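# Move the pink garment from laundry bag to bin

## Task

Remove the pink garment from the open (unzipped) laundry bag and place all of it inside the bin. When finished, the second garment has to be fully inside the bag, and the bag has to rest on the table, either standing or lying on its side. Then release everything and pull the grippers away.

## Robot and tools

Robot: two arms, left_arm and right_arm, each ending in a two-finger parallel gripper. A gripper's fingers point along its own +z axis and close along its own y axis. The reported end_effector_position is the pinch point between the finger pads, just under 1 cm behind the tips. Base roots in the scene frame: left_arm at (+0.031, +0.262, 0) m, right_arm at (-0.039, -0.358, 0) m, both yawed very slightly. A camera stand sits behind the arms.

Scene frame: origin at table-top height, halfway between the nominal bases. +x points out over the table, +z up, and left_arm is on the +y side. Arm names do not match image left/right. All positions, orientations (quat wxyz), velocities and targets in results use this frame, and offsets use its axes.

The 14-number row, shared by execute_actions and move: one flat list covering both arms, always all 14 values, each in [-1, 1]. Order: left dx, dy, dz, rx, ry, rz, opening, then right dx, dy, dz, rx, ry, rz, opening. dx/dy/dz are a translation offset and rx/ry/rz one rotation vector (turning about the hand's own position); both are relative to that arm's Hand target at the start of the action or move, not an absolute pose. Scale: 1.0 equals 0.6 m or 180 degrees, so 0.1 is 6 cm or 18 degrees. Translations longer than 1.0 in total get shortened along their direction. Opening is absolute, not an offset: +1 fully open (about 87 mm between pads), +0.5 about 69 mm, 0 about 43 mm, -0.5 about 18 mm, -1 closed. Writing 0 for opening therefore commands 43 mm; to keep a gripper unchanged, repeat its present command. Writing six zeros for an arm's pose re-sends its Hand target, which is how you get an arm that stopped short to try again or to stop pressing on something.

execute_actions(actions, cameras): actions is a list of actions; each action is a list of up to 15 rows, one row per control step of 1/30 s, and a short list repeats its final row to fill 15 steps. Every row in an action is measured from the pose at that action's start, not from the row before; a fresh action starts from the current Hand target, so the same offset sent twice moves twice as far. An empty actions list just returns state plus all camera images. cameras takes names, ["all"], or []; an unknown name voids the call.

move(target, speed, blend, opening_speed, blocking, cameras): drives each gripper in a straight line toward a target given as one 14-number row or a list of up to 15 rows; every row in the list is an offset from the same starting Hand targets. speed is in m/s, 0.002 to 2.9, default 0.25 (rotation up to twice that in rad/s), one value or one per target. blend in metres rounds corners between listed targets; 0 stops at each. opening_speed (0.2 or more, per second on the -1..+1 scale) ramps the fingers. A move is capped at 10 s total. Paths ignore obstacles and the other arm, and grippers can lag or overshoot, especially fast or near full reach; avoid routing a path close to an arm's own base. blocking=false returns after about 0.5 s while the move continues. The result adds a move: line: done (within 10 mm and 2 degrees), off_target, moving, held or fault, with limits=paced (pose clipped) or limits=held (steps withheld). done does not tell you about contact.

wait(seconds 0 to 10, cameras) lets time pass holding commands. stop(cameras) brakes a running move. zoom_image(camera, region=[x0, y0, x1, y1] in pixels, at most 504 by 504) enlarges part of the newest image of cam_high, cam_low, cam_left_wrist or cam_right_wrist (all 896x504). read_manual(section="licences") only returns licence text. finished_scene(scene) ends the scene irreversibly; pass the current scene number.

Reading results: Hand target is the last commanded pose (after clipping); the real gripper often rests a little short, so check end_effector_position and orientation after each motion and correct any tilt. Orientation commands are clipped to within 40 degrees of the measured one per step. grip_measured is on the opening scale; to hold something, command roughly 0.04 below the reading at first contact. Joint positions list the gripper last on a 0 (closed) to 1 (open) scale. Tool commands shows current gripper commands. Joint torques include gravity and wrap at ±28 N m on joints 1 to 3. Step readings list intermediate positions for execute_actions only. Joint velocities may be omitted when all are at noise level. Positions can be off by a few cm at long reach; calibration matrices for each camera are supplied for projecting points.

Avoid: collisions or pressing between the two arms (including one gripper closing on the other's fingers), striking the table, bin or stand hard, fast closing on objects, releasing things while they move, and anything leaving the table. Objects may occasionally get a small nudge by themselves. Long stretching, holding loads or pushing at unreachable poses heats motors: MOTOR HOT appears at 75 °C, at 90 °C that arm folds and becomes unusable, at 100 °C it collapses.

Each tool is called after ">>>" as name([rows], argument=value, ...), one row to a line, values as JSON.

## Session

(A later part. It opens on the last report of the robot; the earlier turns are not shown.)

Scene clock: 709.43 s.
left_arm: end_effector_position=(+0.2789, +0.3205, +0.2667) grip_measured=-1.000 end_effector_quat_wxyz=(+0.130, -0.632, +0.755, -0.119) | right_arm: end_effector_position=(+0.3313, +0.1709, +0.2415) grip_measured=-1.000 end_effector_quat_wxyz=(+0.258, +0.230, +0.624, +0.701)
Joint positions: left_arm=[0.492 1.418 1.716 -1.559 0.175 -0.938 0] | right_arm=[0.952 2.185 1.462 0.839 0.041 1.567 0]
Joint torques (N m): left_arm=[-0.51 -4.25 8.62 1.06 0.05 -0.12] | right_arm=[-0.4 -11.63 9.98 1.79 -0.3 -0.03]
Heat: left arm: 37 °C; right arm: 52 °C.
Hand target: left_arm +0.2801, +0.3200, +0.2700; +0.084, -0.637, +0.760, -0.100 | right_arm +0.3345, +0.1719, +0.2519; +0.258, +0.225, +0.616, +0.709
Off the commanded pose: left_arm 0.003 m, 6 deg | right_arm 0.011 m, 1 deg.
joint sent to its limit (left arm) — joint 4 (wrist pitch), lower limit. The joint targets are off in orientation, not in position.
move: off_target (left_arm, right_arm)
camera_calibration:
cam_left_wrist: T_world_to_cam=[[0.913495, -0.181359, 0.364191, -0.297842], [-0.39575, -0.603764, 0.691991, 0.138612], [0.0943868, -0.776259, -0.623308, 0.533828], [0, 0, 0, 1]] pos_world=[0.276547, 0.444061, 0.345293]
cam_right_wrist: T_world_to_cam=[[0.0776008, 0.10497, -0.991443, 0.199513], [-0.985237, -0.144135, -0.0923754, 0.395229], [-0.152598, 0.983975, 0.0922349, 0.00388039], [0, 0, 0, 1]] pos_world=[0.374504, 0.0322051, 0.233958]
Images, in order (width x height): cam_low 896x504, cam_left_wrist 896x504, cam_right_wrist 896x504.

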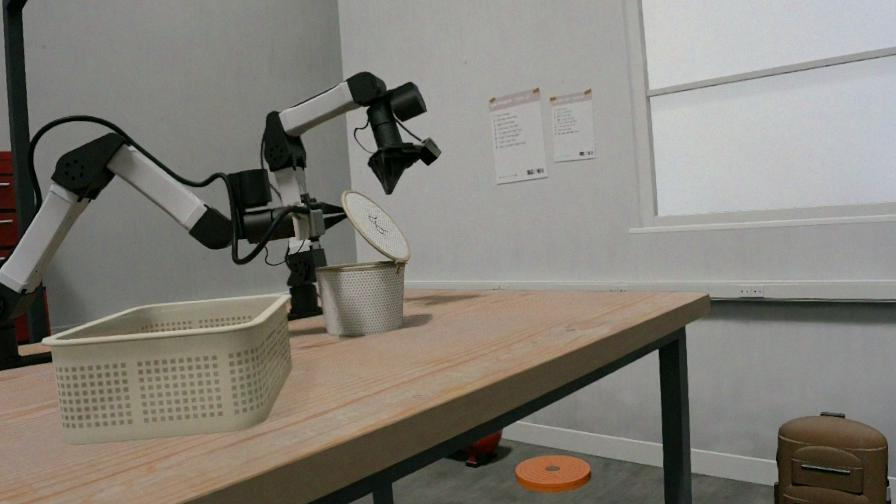

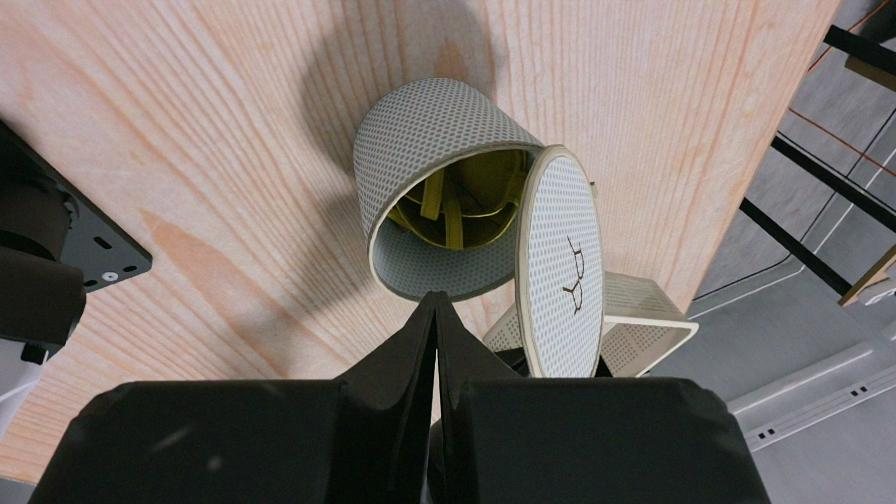

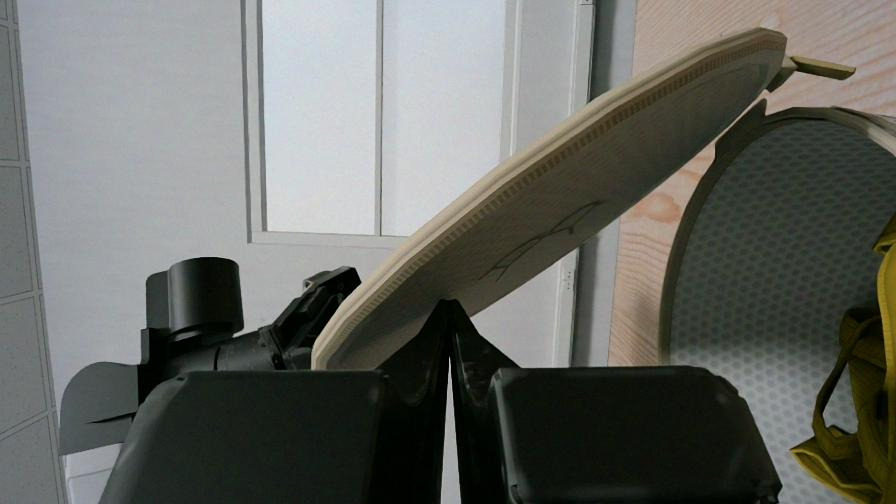

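>>> move([
  [0, 0, 0, 0, 0, 0, -1.0, 0.057, 0.0385, 0.0218, 0, 0, 0, -1.0],
  [0, 0, 0, 0, 0, 0, -1.0, 0.1125, 0.076, 0.0052, 0, 0, 0, -1.0],
], speed=0.06, blend=0.01, cameras=["cam_right_wrist", "cam_left_wrist", "cam_low"])

Scene clock: 716.07 s.
left_arm: end_effector_position=(+0.2789, +0.3205, +0.2667) grip_measured=-1.000 end_effector_quat_wxyz=(+0.130, -0.632, +0.755, -0.119) | right_arm: end_effector_position=(+0.3995, +0.2175, +0.2421) grip_measured=-1.000 end_effector_quat_wxyz=(+0.260, +0.229, +0.625, +0.699)
Joint positions: left_arm=[0.492 1.418 1.716 -1.559 0.175 -0.938 0] | right_arm=[0.907 2.489 2.009 0.594 -0.003 1.567 0]
Joint torques (N m): left_arm=[-0.51 -4.25 8.64 1.06 0.05 -0.13] | right_arm=[-0.38 -14.05 10.95 1.79 -0.28 0.03]
Heat: left arm: 37 °C; right arm: 53 °C.
Hand target: left_arm +0.2801, +0.3200, +0.2700; +0.084, -0.637, +0.760, -0.100 | right_arm +0.4021, +0.2175, +0.2552; +0.258, +0.225, +0.616, +0.709
Off the commanded pose: left_arm 0.003 m, 6 deg | right_arm 0.013 m, 2 deg.
joint sent to its limit (left arm) — joint 4 (wrist pitch), lower limit. The joint targets are off in orientation, not in position.
move: off_target (left_arm, right_arm)
camera_calibration:
cam_left_wrist: T_world_to_cam=[[0.913495, -0.181359, 0.364191, -0.297842], [-0.39575, -0.603764, 0.691991, 0.138612], [0.0943868, -0.776259, -0.623308, 0.533828], [0, 0, 0, 1]] pos_world=[0.276547, 0.444061, 0.345293]
cam_right_wrist: T_world_to_cam=[[0.0797751, 0.0993677, -0.991848, 0.190415], [-0.985369, -0.14248, -0.0935283, 0.46925], [-0.150613, 0.984797, 0.0865474, -0.0311591], [0, 0, 0, 1]] pos_world=[0.442501, 0.0786233, 0.235448]
Images, in order (width x height): cam_low 896x504, cam_left_wrist 896x504, cam_right_wrist 896x504.

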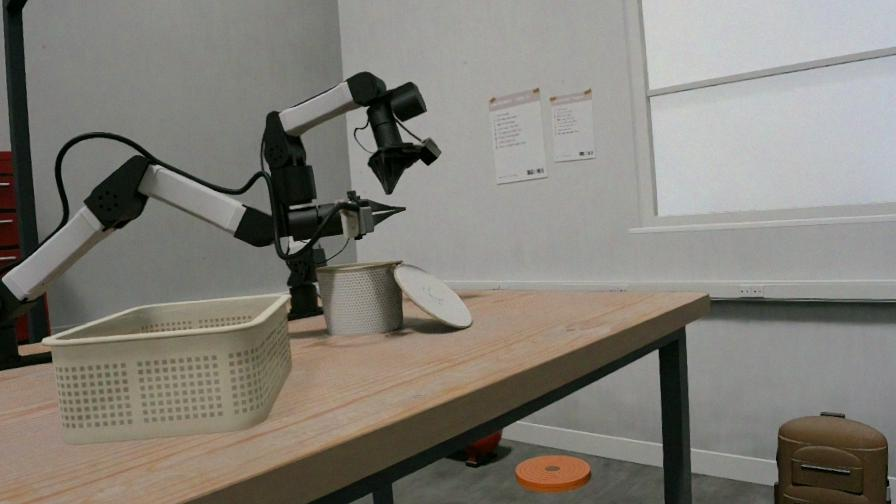

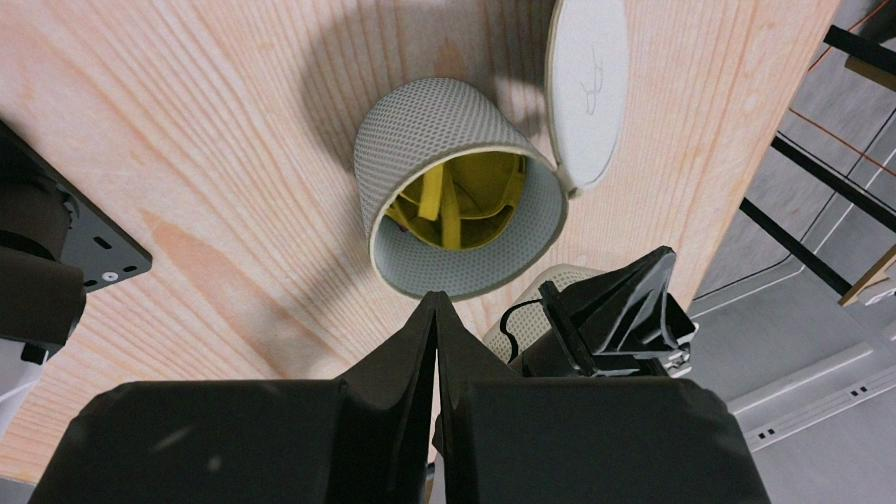

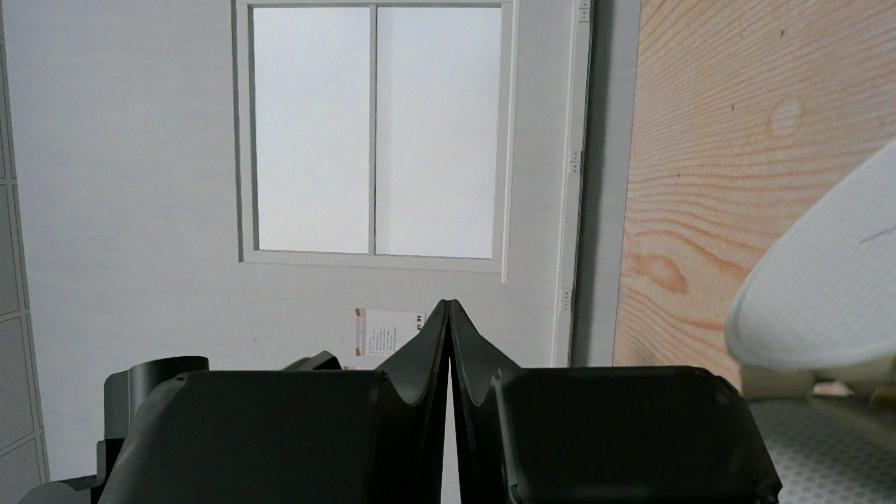

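>>> move([
  [-0.0335, -0.0667, 0.1, 0.1176, -0.0746, -0.1924, 1.0, -0.2035, -0.2458, 0.0247, -0.1, -0.0289, -0.0412, -1.0],
  [0.0165, -0.25, 0.0833, 0.2352, -0.1492, -0.3848, 1.0, -0.2535, -0.7792, 0.0747, -0.4999, -0.1443, -0.206, 0.0],
], speed=0.3, blend=0.03, cameras=["all"])

>>> zoom_image(camera="cam_left_wrist", region=[300, 100, 600, 400])

Scene clock: 746.70 s.
left_arm: end_effector_position=(+0.2917, +0.1678, +0.3199) grip_measured=+0.990 end_effector_quat_wxyz=(+0.378, -0.006, +0.926, -0.005) | right_arm: end_effector_position=(+0.2491, -0.2450, +0.2947) grip_measured=+0.000 end_effector_quat_wxyz=(+0.635, -0.008, +0.773, +0.005)
Joint positions: left_arm=[-0.498 1.303 1.762 -1.32 -0.341 -0.391 0.995] | right_arm=[0.769 0.883 0.927 -0.298 0.688 0.161 0.5]
Joint torques (N m): left_arm=[-0.47 -5.37 5.14 2.08 -0.31 0.13] | right_arm=[-0.38 -2 7.43 1.87 0.15 -0.09]
Motor temperatures (°C): left_arm=[22 32 37 34 24 23 23] | right_arm=[22 57 49 47 25 26 23]
Heat: left arm: 37 °C; right arm: 57 °C.
Hand target: left_arm +0.2900, +0.1700, +0.3200; +0.383, +0.000, +0.924, +0.000 | right_arm +0.2500, -0.2500, +0.3000; +0.643, -0.001, +0.766, +0.000
Off the commanded pose: left_arm 0.003 m, 1 deg | right_arm 0.007 m, 2 deg.
move: done
camera_calibration:
cam_left_wrist: T_world_to_cam=[[-0.0146552, -0.999603, 0.0240603, 0.160317], [-0.99313, 0.0173457, 0.115724, 0.269032], [-0.116095, -0.022199, -0.99299, 0.500374], [0, 0, 0, 1]] pos_world=[0.327624, 0.166695, 0.461876]
cam_right_wrist: T_world_to_cam=[[0.0313644, -0.999469, -0.00882574, -0.246368], [-0.867104, -0.0228166, -0.497605, 0.378969], [0.497139, 0.0232599, -0.867359, 0.281185], [0, 0, 0, 1]] pos_world=[0.196544, -0.24413, 0.430291]

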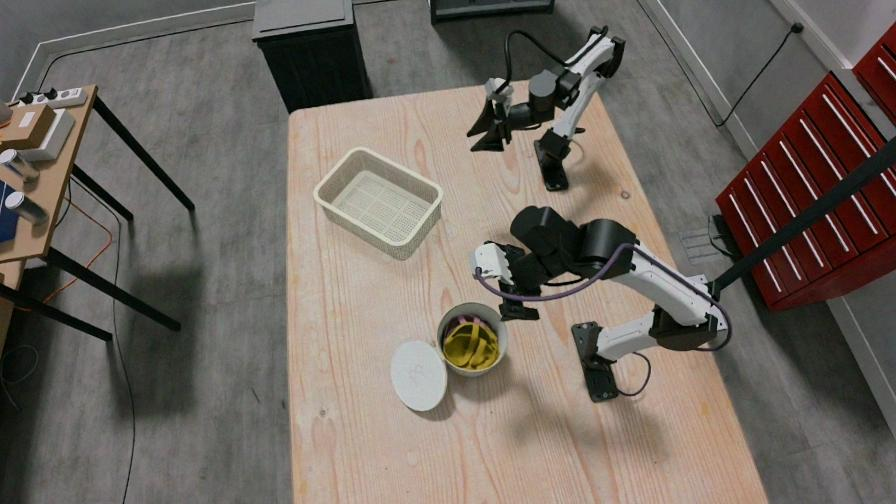

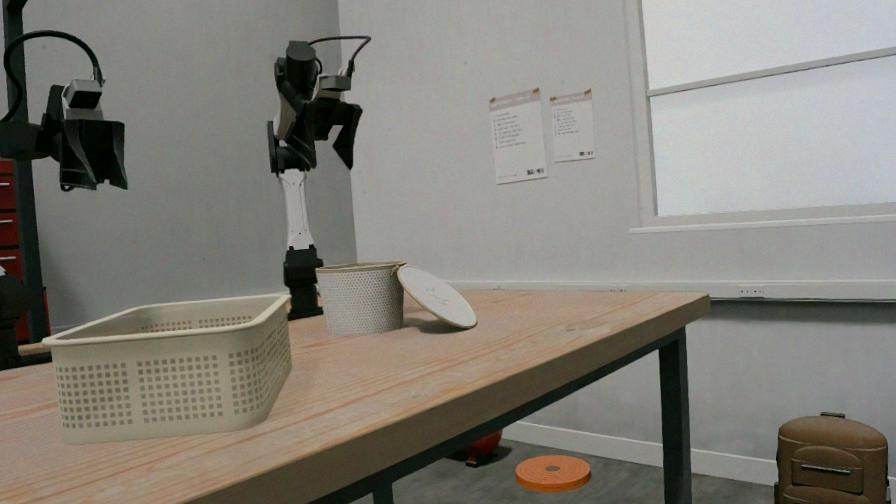

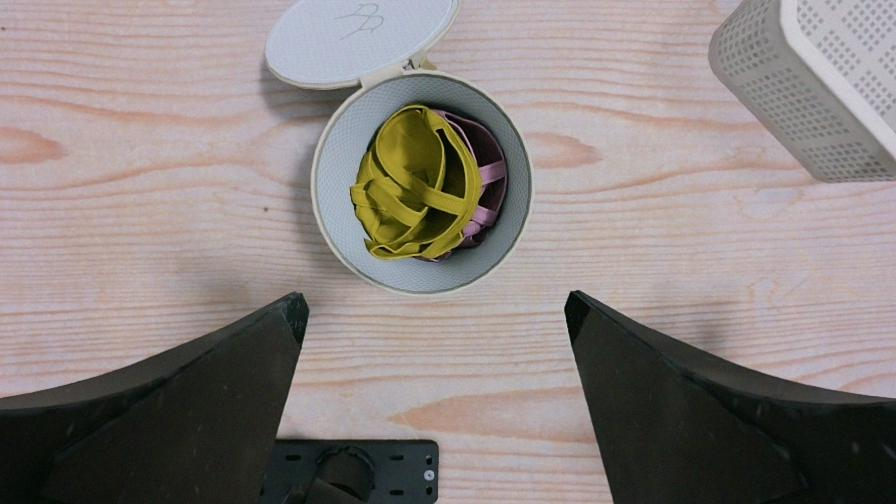

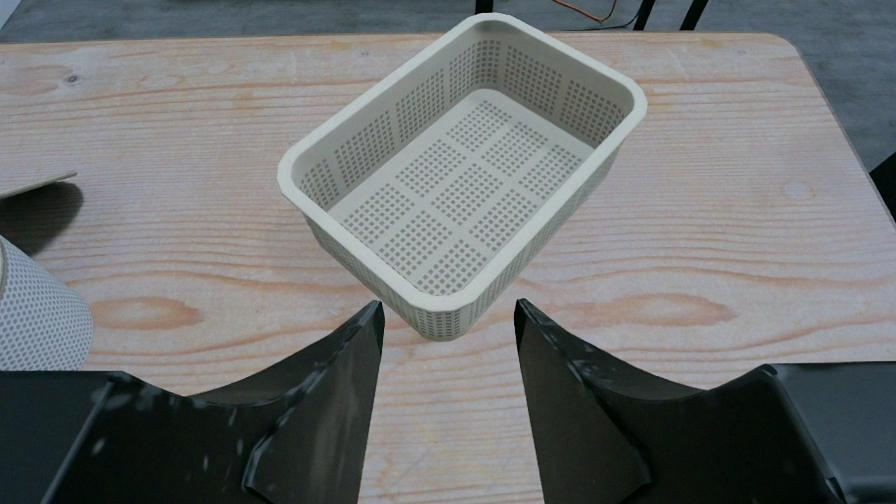

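Scaled by 1.680 from the camera's 896x504 image, which has a finer 1280x720 frame.

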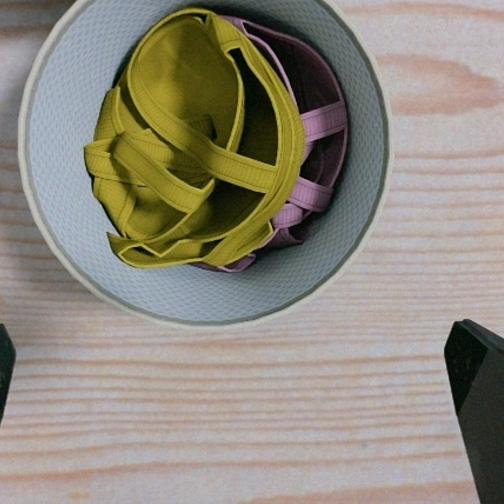

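>>> zoom_image(camera="cam_left_wrist", region=[420, 100, 540, 280])

>>> zoom_image(camera="cam_high", region=[420, 290, 530, 390])

Scaled by 2.800 from the camera's 896x504 image, which has a finer 1280x720 frame.

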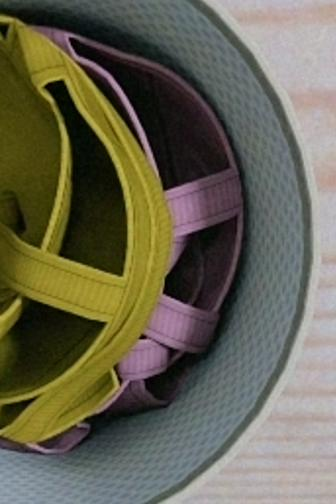

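Scaled by 4.582 from the camera's 896x504 image, which has a finer 1280x720 frame.

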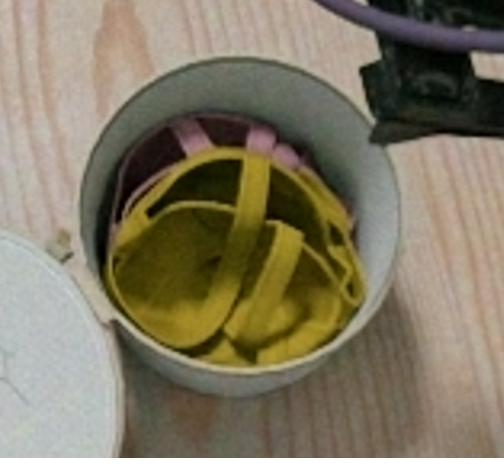

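>>> move(target=[0.0983, -0.085, -0.1833, -0.1741, 0.2074, 0.42, -0.1, 0.305, 0.1133, -0.2167, -0.0483, 0.2749, 0.1033, -1.0], speed=0.3, cameras=["all"])

>>> zoom_image(camera="cam_left_wrist", region=[300, 80, 640, 340])

Scene clock: 832.93 s.
left_arm: end_effector_position=(+0.3527, +0.1184, +0.2178) grip_measured=-0.100 end_effector_quat_wxyz=(+0.040, -0.636, +0.768, -0.061) | right_arm: end_effector_position=(+0.4288, -0.1823, +0.1631) grip_measured=-1.000 end_effector_quat_wxyz=(+0.247, -0.164, +0.954, +0.039)
Joint positions: left_arm=[-0.295 1.775 1.908 -1.557 -0.001 -1.687 0.45] | right_arm=[0.41 2.198 2.258 -1.126 0.019 0.019 0]
Joint torques (N m): left_arm=[0.47 -7.91 5.38 0.57 0.08 -0.13] | right_arm=[-0.38 -11.41 9.88 1.15 -0.27 -0.08]
Motor temperatures (°C): left_arm=[22 32 35 39 24 23 23] | right_arm=[22 41 48 49 25 26 23]
Heat: left arm: 39 °C; right arm: 49 °C.
Hand target: left_arm +0.3488, +0.1189, +0.2100; +0.000, -0.643, +0.766, +0.000 | right_arm +0.4329, -0.1820, +0.1700; +0.255, -0.168, +0.951, +0.045
Off the commanded pose: left_arm 0.009 m, 8 deg | right_arm 0.008 m, 1 deg.
joint sent to its limit (left arm) — joint 4 (wrist pitch), lower limit. The joint targets are off in orientation, not in position.
move: off_target (left_arm)
camera_calibration:
cam_left_wrist: T_world_to_cam=[[0.967243, -0.19092, 0.167305, -0.358998], [-0.248641, -0.579649, 0.776006, 0.00659925], [-0.0511768, -0.792185, -0.608132, 0.389441], [0, 0, 0, 1]] pos_world=[0.36881, 0.243794, 0.291772]
cam_right_wrist: T_world_to_cam=[[0.331182, -0.943524, -0.0089653, -0.308831], [-0.885305, -0.314006, 0.342981, 0.288352], [-0.326426, -0.105652, -0.939299, 0.417738], [0, 0, 0, 1]] pos_world=[0.49392, -0.156711, 0.290713]

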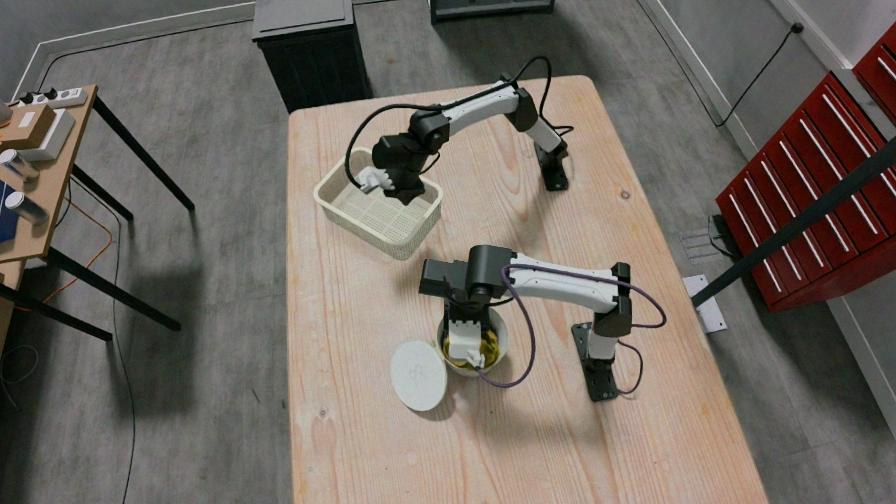

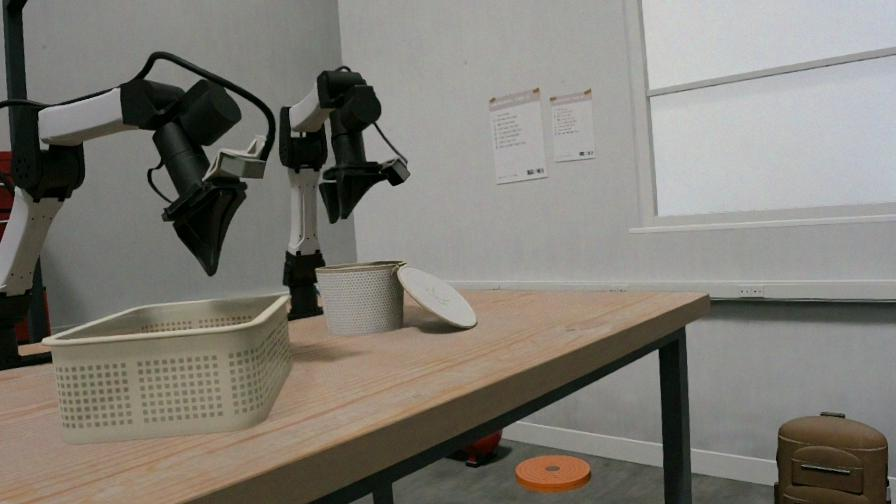

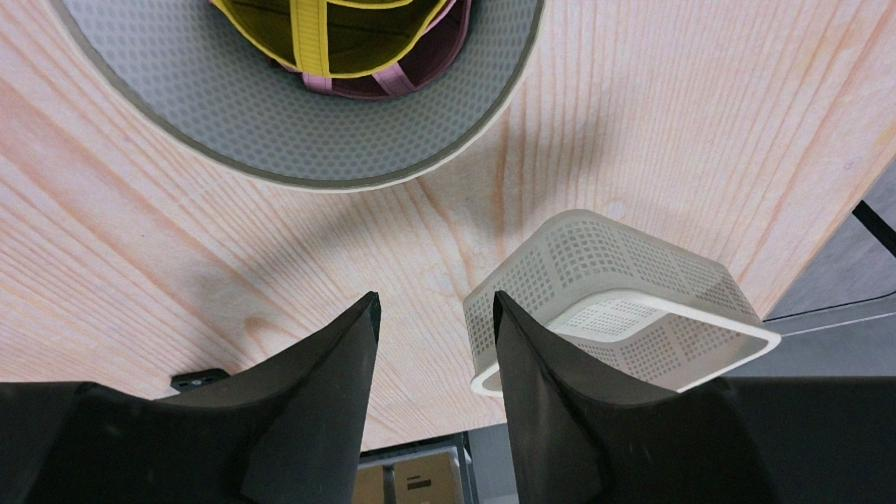

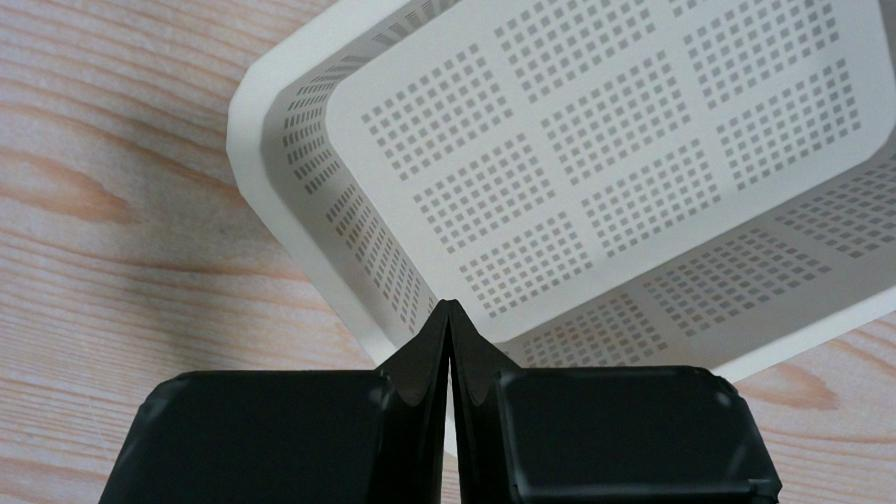

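Scaled by 1.482 from the camera's 896x504 image, which has a finer 1280x720 frame.

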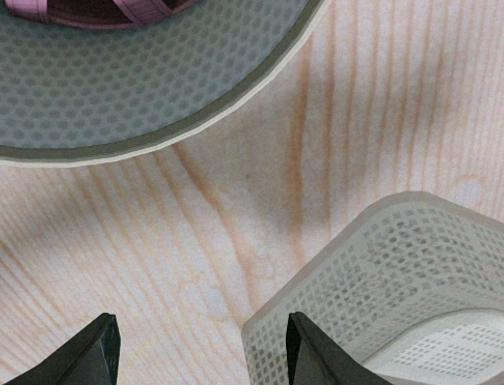

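>>> move(target=[0, 0, -0.1583, 0.0547, -0.0097, 0, -0.1, 0.0202, 0.0317, -0.1733, 0, 0, 0, -1.0], speed=0.15, cameras=["cam_left_wrist", "cam_right_wrist", "cam_low"])

>>> zoom_image(camera="cam_left_wrist", region=[300, 140, 580, 340])

Scene clock: 859.33 s.
left_arm: end_effector_position=(+0.3474, +0.1186, +0.1223) grip_measured=-0.100 end_effector_quat_wxyz=(+0.063, -0.638, +0.766, +0.049) | right_arm: end_effector_position=(+0.4404, -0.1691, +0.0623) grip_measured=-1.000 end_effector_quat_wxyz=(+0.242, -0.170, +0.954, +0.039)
Joint positions: left_arm=[-0.382 1.851 1.647 -1.393 -0.158 -1.781 0.45] | right_arm=[0.426 2.234 1.914 -0.757 0.02 0.021 0]
Joint torques (N m): left_arm=[-0.38 -8.98 5.75 0.47 -0.31 -0.15] | right_arm=[0.62 -12.45 7.5 1.41 -0.12 0.14]
Heat: left arm: 36 °C; right arm: 52 °C.
Hand target: left_arm +0.3490, +0.1189, +0.1151; +0.067, -0.641, +0.763, +0.056 | right_arm +0.4450, -0.1630, +0.0659; +0.255, -0.168, +0.951, +0.045
Off the commanded pose: left_arm 0.007 m, 1 deg | right_arm 0.009 m, 2 deg.
move: done
camera_calibration:
cam_left_wrist: T_world_to_cam=[[0.980821, -0.193103, 0.0264821, -0.325078], [-0.161139, -0.726915, 0.667554, 0.079859], [-0.109657, -0.659018, -0.74409, 0.352348], [0, 0, 0, 1]] pos_world=[0.370349, 0.227481, 0.217477]
cam_right_wrist: T_world_to_cam=[[0.343944, -0.938946, -0.00907582, -0.306018], [-0.877698, -0.324913, 0.352247, 0.331614], [-0.33369, -0.113188, -0.935863, 0.329878], [0, 0, 0, 1]] pos_world=[0.506387, -0.142251, 0.189133]
Images, in order (width x height): cam_low 896x504, cam_left_wrist 896x504, cam_right_wrist 896x504.

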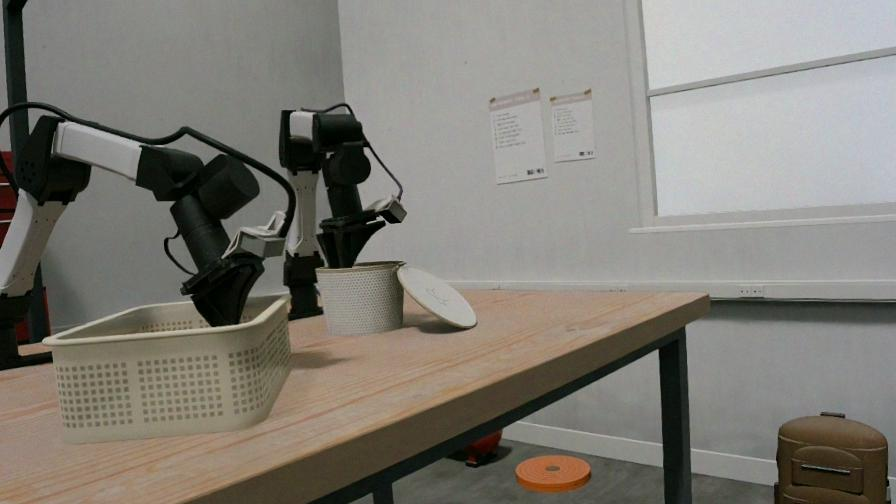

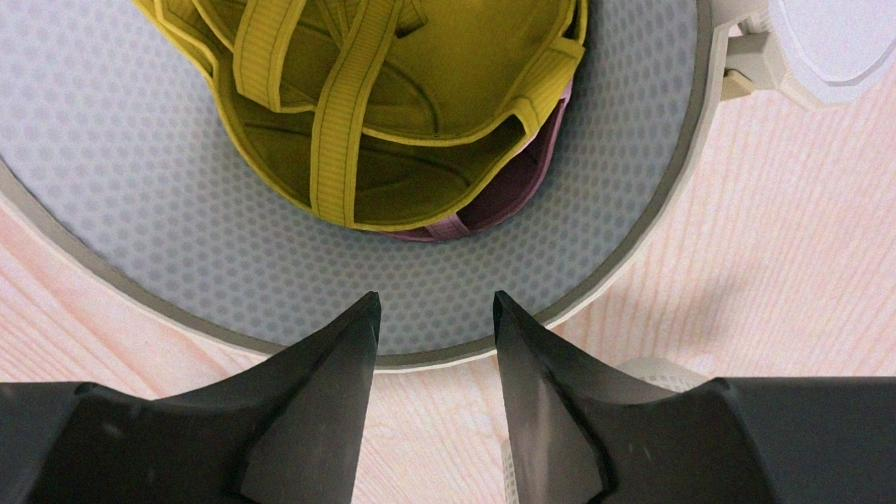

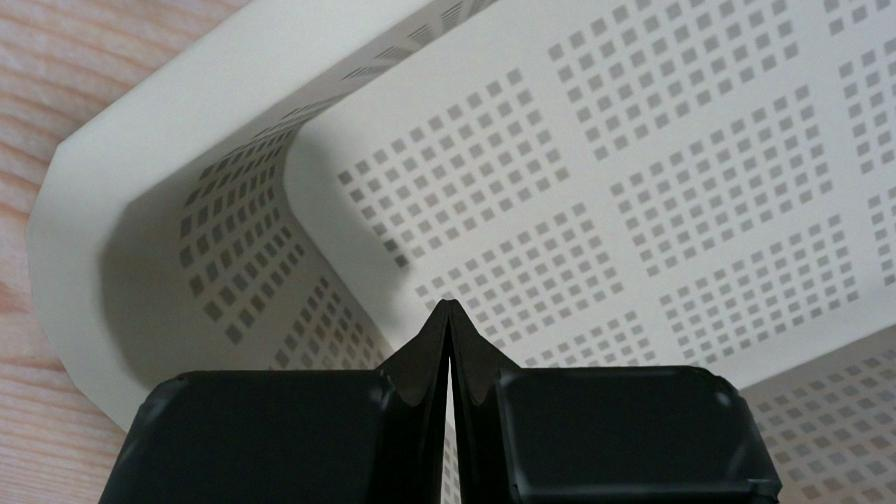

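Scaled by 1.800 from the camera's 896x504 image, which has a finer 1280x720 frame.

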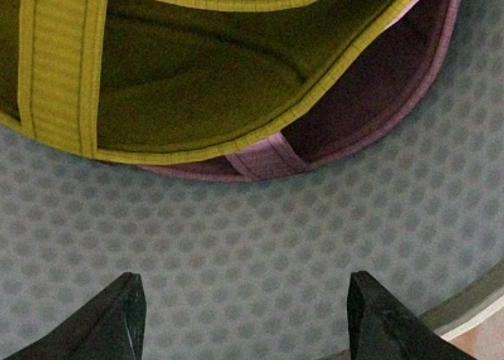

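>>> move([
  [0, 0, 0.1248, 0, 0, 0, -0.1, -0.0386, 0.0317, 0, 0, 0, 0, -1.0],
  [-0.01, 0.0928, 0.1333, 0, 0, -0.1444, -0.1, -0.193, 0.1585, 0, 0, 0, 0, -1.0],
], speed=0.1, blend=0.015, cameras=["all"])

>>> zoom_image(camera="cam_left_wrist", region=[280, 40, 640, 340])

Scene clock: 945.40 s.
left_arm: end_effector_position=(+0.3445, +0.1722, +0.1811) grip_measured=-0.100 end_effector_quat_wxyz=(+0.066, -0.456, +0.886, +0.047) | right_arm: end_effector_position=(+0.3340, -0.0735, +0.0550) grip_measured=-1.000 end_effector_quat_wxyz=(+0.245, -0.170, +0.954, +0.036)
Joint positions: left_arm=[-0.239 1.831 1.857 -1.558 -0.158 -1.194 0.45] | right_arm=[0.736 2.062 1.616 -0.653 0.173 0.296 0]
Joint torques (N m): left_arm=[0.4 -12.56 8.77 0.37 -0.2 0.12] | right_arm=[1.31 -13.49 6.19 1.17 0.02 0.2]
Motor temperatures (°C): left_arm=[22 37 34 33 25 23 23] | right_arm=[22 60 49 45 25 26 23]
Heat: left arm: 37 °C; right arm: 60 °C.
Hand target: left_arm +0.3429, +0.1747, +0.1950; +0.077, -0.453, +0.887, +0.039 | right_arm +0.3292, -0.0679, +0.0659; +0.255, -0.168, +0.951, +0.045
Off the commanded pose: left_arm 0.014 m, 2 deg | right_arm 0.013 m, 2 deg.
joint sent to its limit (left arm) — joint 4 (wrist pitch), lower limit. The joint targets still meet the commanded pose.
move: off_target (left_arm, right_arm)
camera_calibration:
cam_left_wrist: T_world_to_cam=[[0.807195, -0.590282, -0.0018622, -0.180162], [-0.438709, -0.602028, 0.667155, 0.153219], [-0.394931, -0.537707, -0.744916, 0.508682], [0, 0, 0, 1]] pos_world=[0.413539, 0.259417, 0.276369]
cam_right_wrist: T_world_to_cam=[[0.340964, -0.940073, -0.00247538, -0.179103], [-0.881284, -0.320556, 0.34725, 0.273625], [-0.327233, -0.116218, -0.937769, 0.296091], [0, 0, 0, 1]] pos_world=[0.399099, -0.0462463, 0.182205]

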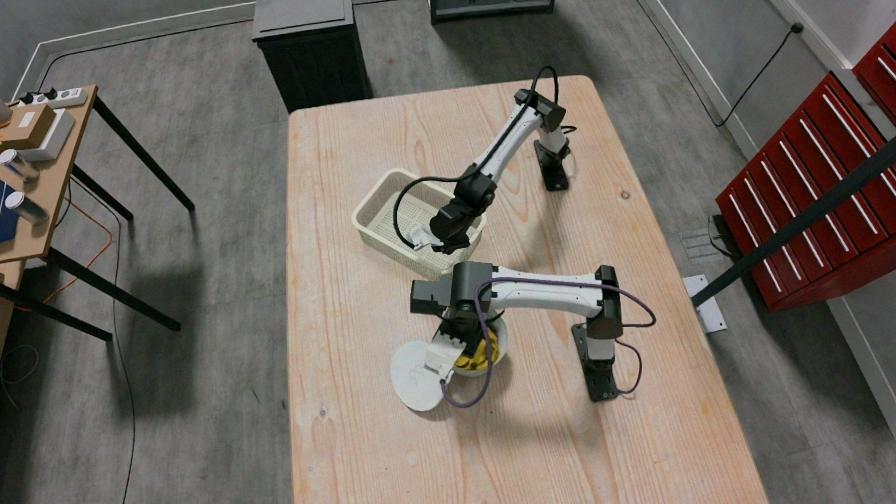

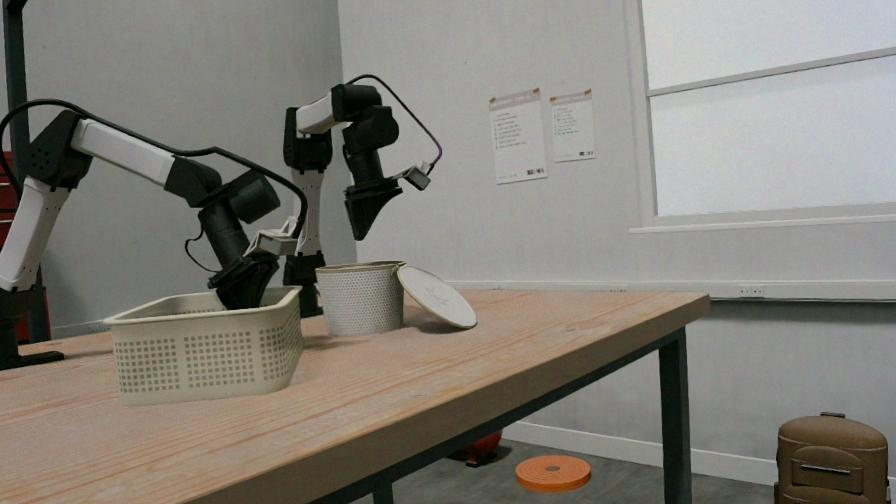

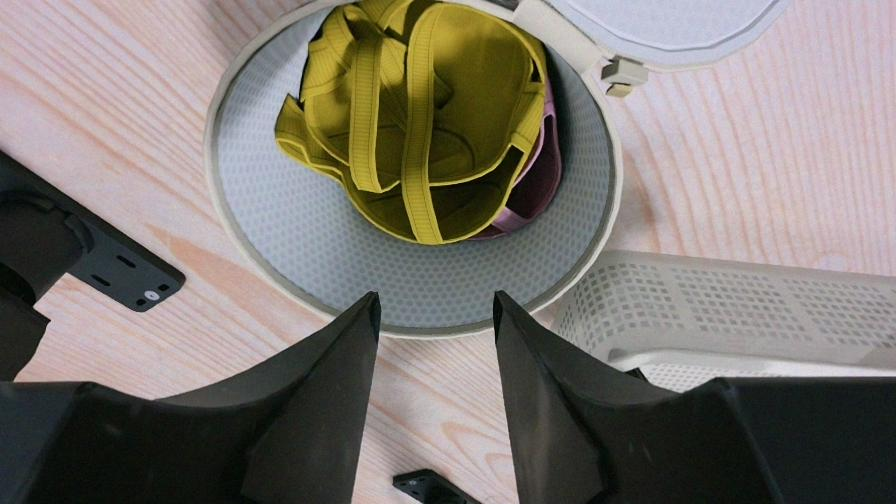

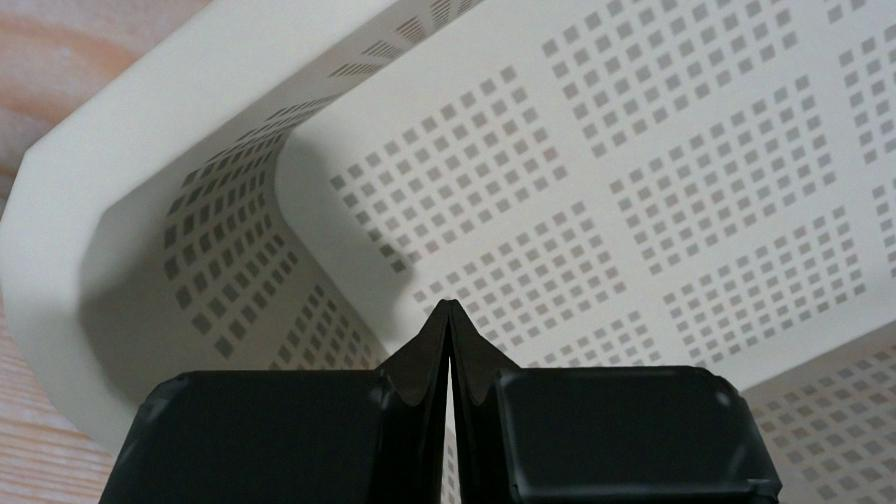

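Scaled by 1.400 from the camera's 896x504 image, which has a finer 1280x720 frame.

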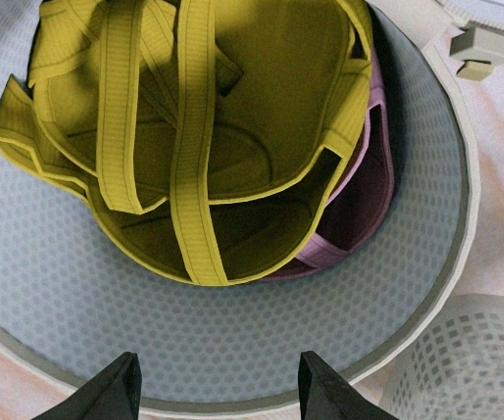

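>>> move([
  [-0.0082, 0.0047, -0.06, 0, 0, 0, -0.1, 0, 0, 0.2667, 0, 0, 0, -1.0],
  [-0.0082, 0.0047, -0.1667, 0, 0, 0, -0.1, -0.132, -0.3035, 0.3902, 0.0483, -0.2749, -0.1033, -1.0],
], speed=0.2, blend=0.02, cameras=["cam_left_wrist", "cam_high", "cam_right_wrist"])

Scene clock: 969.30 s.
left_arm: end_effector_position=(+0.3388, +0.1748, +0.0927) grip_measured=-0.100 end_effector_quat_wxyz=(+0.070, -0.456, +0.886, +0.044) | right_arm: end_effector_position=(+0.2484, -0.2482, +0.2937) grip_measured=-1.000 end_effector_quat_wxyz=(+0.633, -0.007, +0.774, +0.002)
Joint positions: left_arm=[-0.236 1.768 1.426 -1.179 -0.158 -1.19 0.45] | right_arm=[0.763 0.878 0.927 -0.31 0.688 0.162 0]
Joint torques (N m): left_arm=[0.5 -11.62 5.44 0.72 -0.19 0.12] | right_arm=[0.14 -1.55 7.45 1.97 0.16 -0.1]
Motor temperatures (°C): left_arm=[22 43 35 32 24 23 23] | right_arm=[22 60 47 45 25 26 23]
Heat: left arm: 43 °C; right arm: 60 °C.
Hand target: left_arm +0.3380, +0.1775, +0.0950; +0.077, -0.453, +0.887, +0.039 | right_arm +0.2500, -0.2499, +0.2999; +0.643, -0.001, +0.766, +0.000
Off the commanded pose: left_arm 0.004 m, 1 deg | right_arm 0.007 m, 2 deg.
move: done
camera_calibration:
cam_left_wrist: T_world_to_cam=[[0.806496, -0.591198, 0.00692829, -0.174544], [-0.445621, -0.600118, 0.664289, 0.213603], [-0.388569, -0.538834, -0.747444, 0.440252], [0, 0, 0, 1]] pos_world=[0.407024, 0.26222, 0.188379]
cam_right_wrist: T_world_to_cam=[[0.0246982, -0.999683, -0.00489326, -0.24911], [-0.869949, -0.0190809, -0.492773, 0.377973], [0.492523, 0.0164275, -0.870144, 0.281043], [0, 0, 0, 1]] pos_world=[0.19655, -0.246435, 0.429584]
Images, in order (width x height): cam_high 896x504, cam_left_wrist 896x504, cam_right_wrist 896x504.

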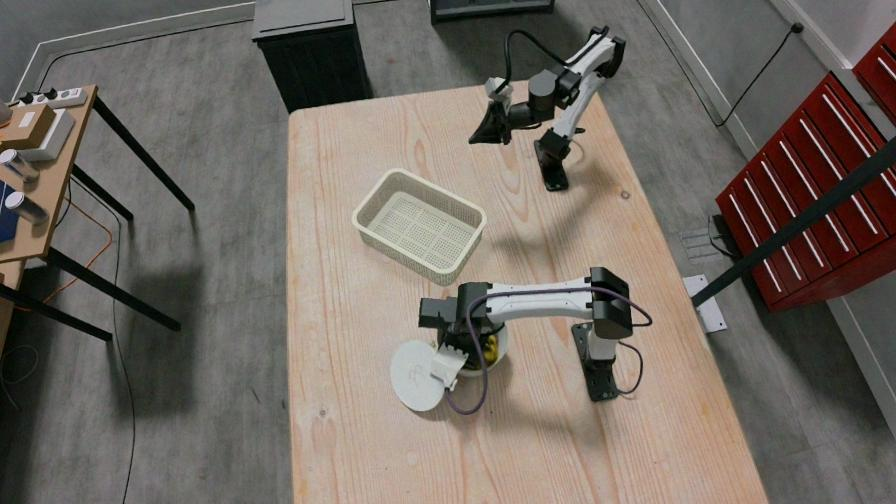

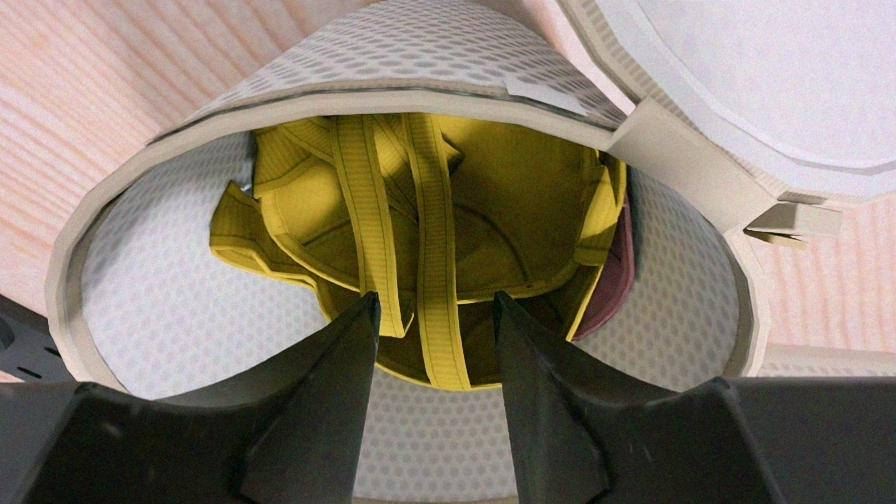

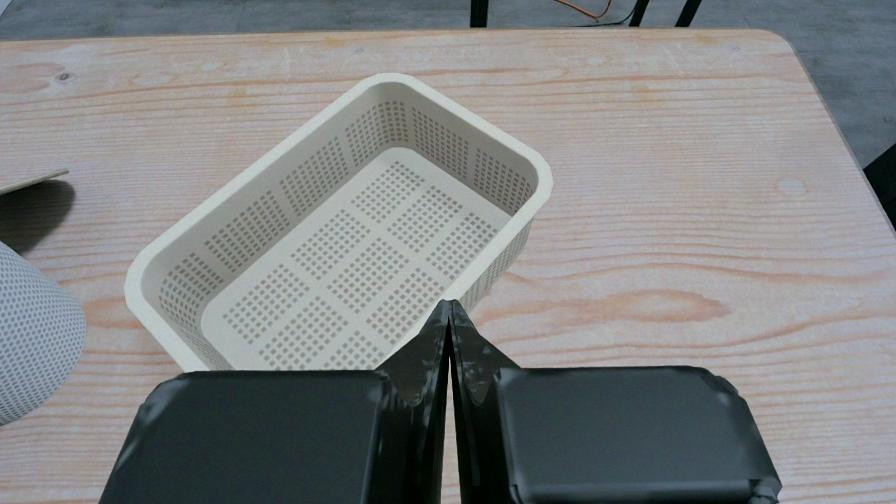

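>>> move(target=[-0.028, -0.0463, -0.0245, 0, 0, 0, -0.1, 0, 0, 0, 0, 0, 0, -1.0], speed=0.1, cameras=["cam_left_wrist"])

>>> zoom_image(camera="cam_left_wrist", region=[300, 160, 580, 400])

Scene clock: 994.40 s.
left_arm: end_effector_position=(+0.3206, +0.1497, +0.0769) grip_measured=-0.100 end_effector_quat_wxyz=(+0.065, -0.448, +0.891, +0.046) | right_arm: end_effector_position=(+0.2484, -0.2481, +0.2938) grip_measured=-1.000 end_effector_quat_wxyz=(+0.633, -0.007, +0.774, +0.002)
Joint positions: left_arm=[-0.325 1.752 1.343 -1.136 -0.158 -1.263 0.45] | right_arm=[0.763 0.878 0.927 -0.31 0.688 0.161 0]
Joint torques (N m): left_arm=[-0.31 -11.67 5.49 0.67 -0.26 -0.17] | right_arm=[0.14 -1.54 7.45 1.97 0.15 -0.09]
Motor temperatures (°C): left_arm=[22 43 34 32 24 23 23] | right_arm=[22 50 48 47 25 26 23]
Heat: left arm: 43 °C; right arm: 50 °C.
Hand target: left_arm +0.3211, +0.1497, +0.0802; +0.077, -0.453, +0.887, +0.039 | right_arm +0.2500, -0.2500, +0.2999; +0.643, -0.001, +0.766, +0.000
Off the commanded pose: left_arm 0.003 m, 2 deg | right_arm 0.007 m, 2 deg.
move: done
camera_calibration:
cam_left_wrist: T_world_to_cam=[[0.796153, -0.605089, -0.00277242, -0.168513], [-0.448211, -0.592804, 0.669096, 0.200313], [-0.406506, -0.53146, -0.74317, 0.412099], [0, 0, 0, 1]] pos_world=[0.391465, 0.235795, 0.171764]
Images, in order (width x height): cam_left_wrist 896x504.

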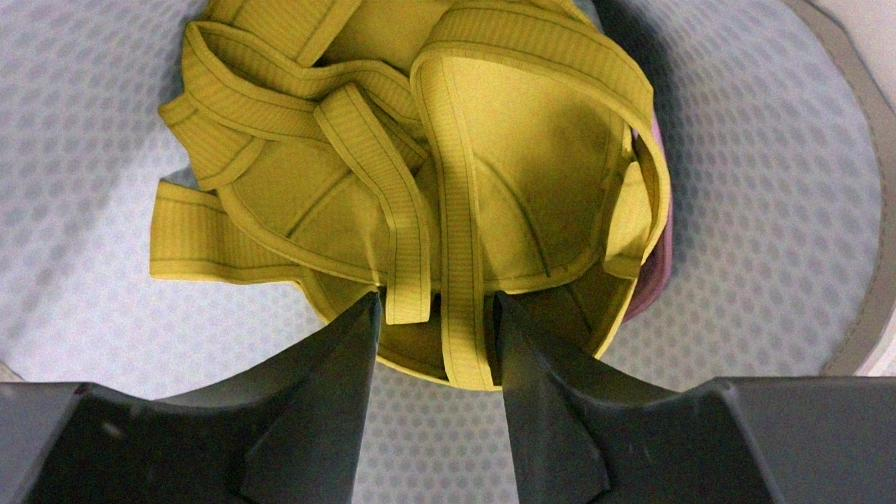

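Scaled by 1.800 from the camera's 896x504 image, which has a finer 1280x720 frame.

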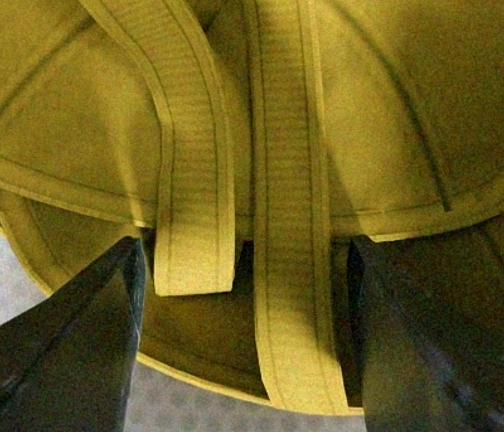

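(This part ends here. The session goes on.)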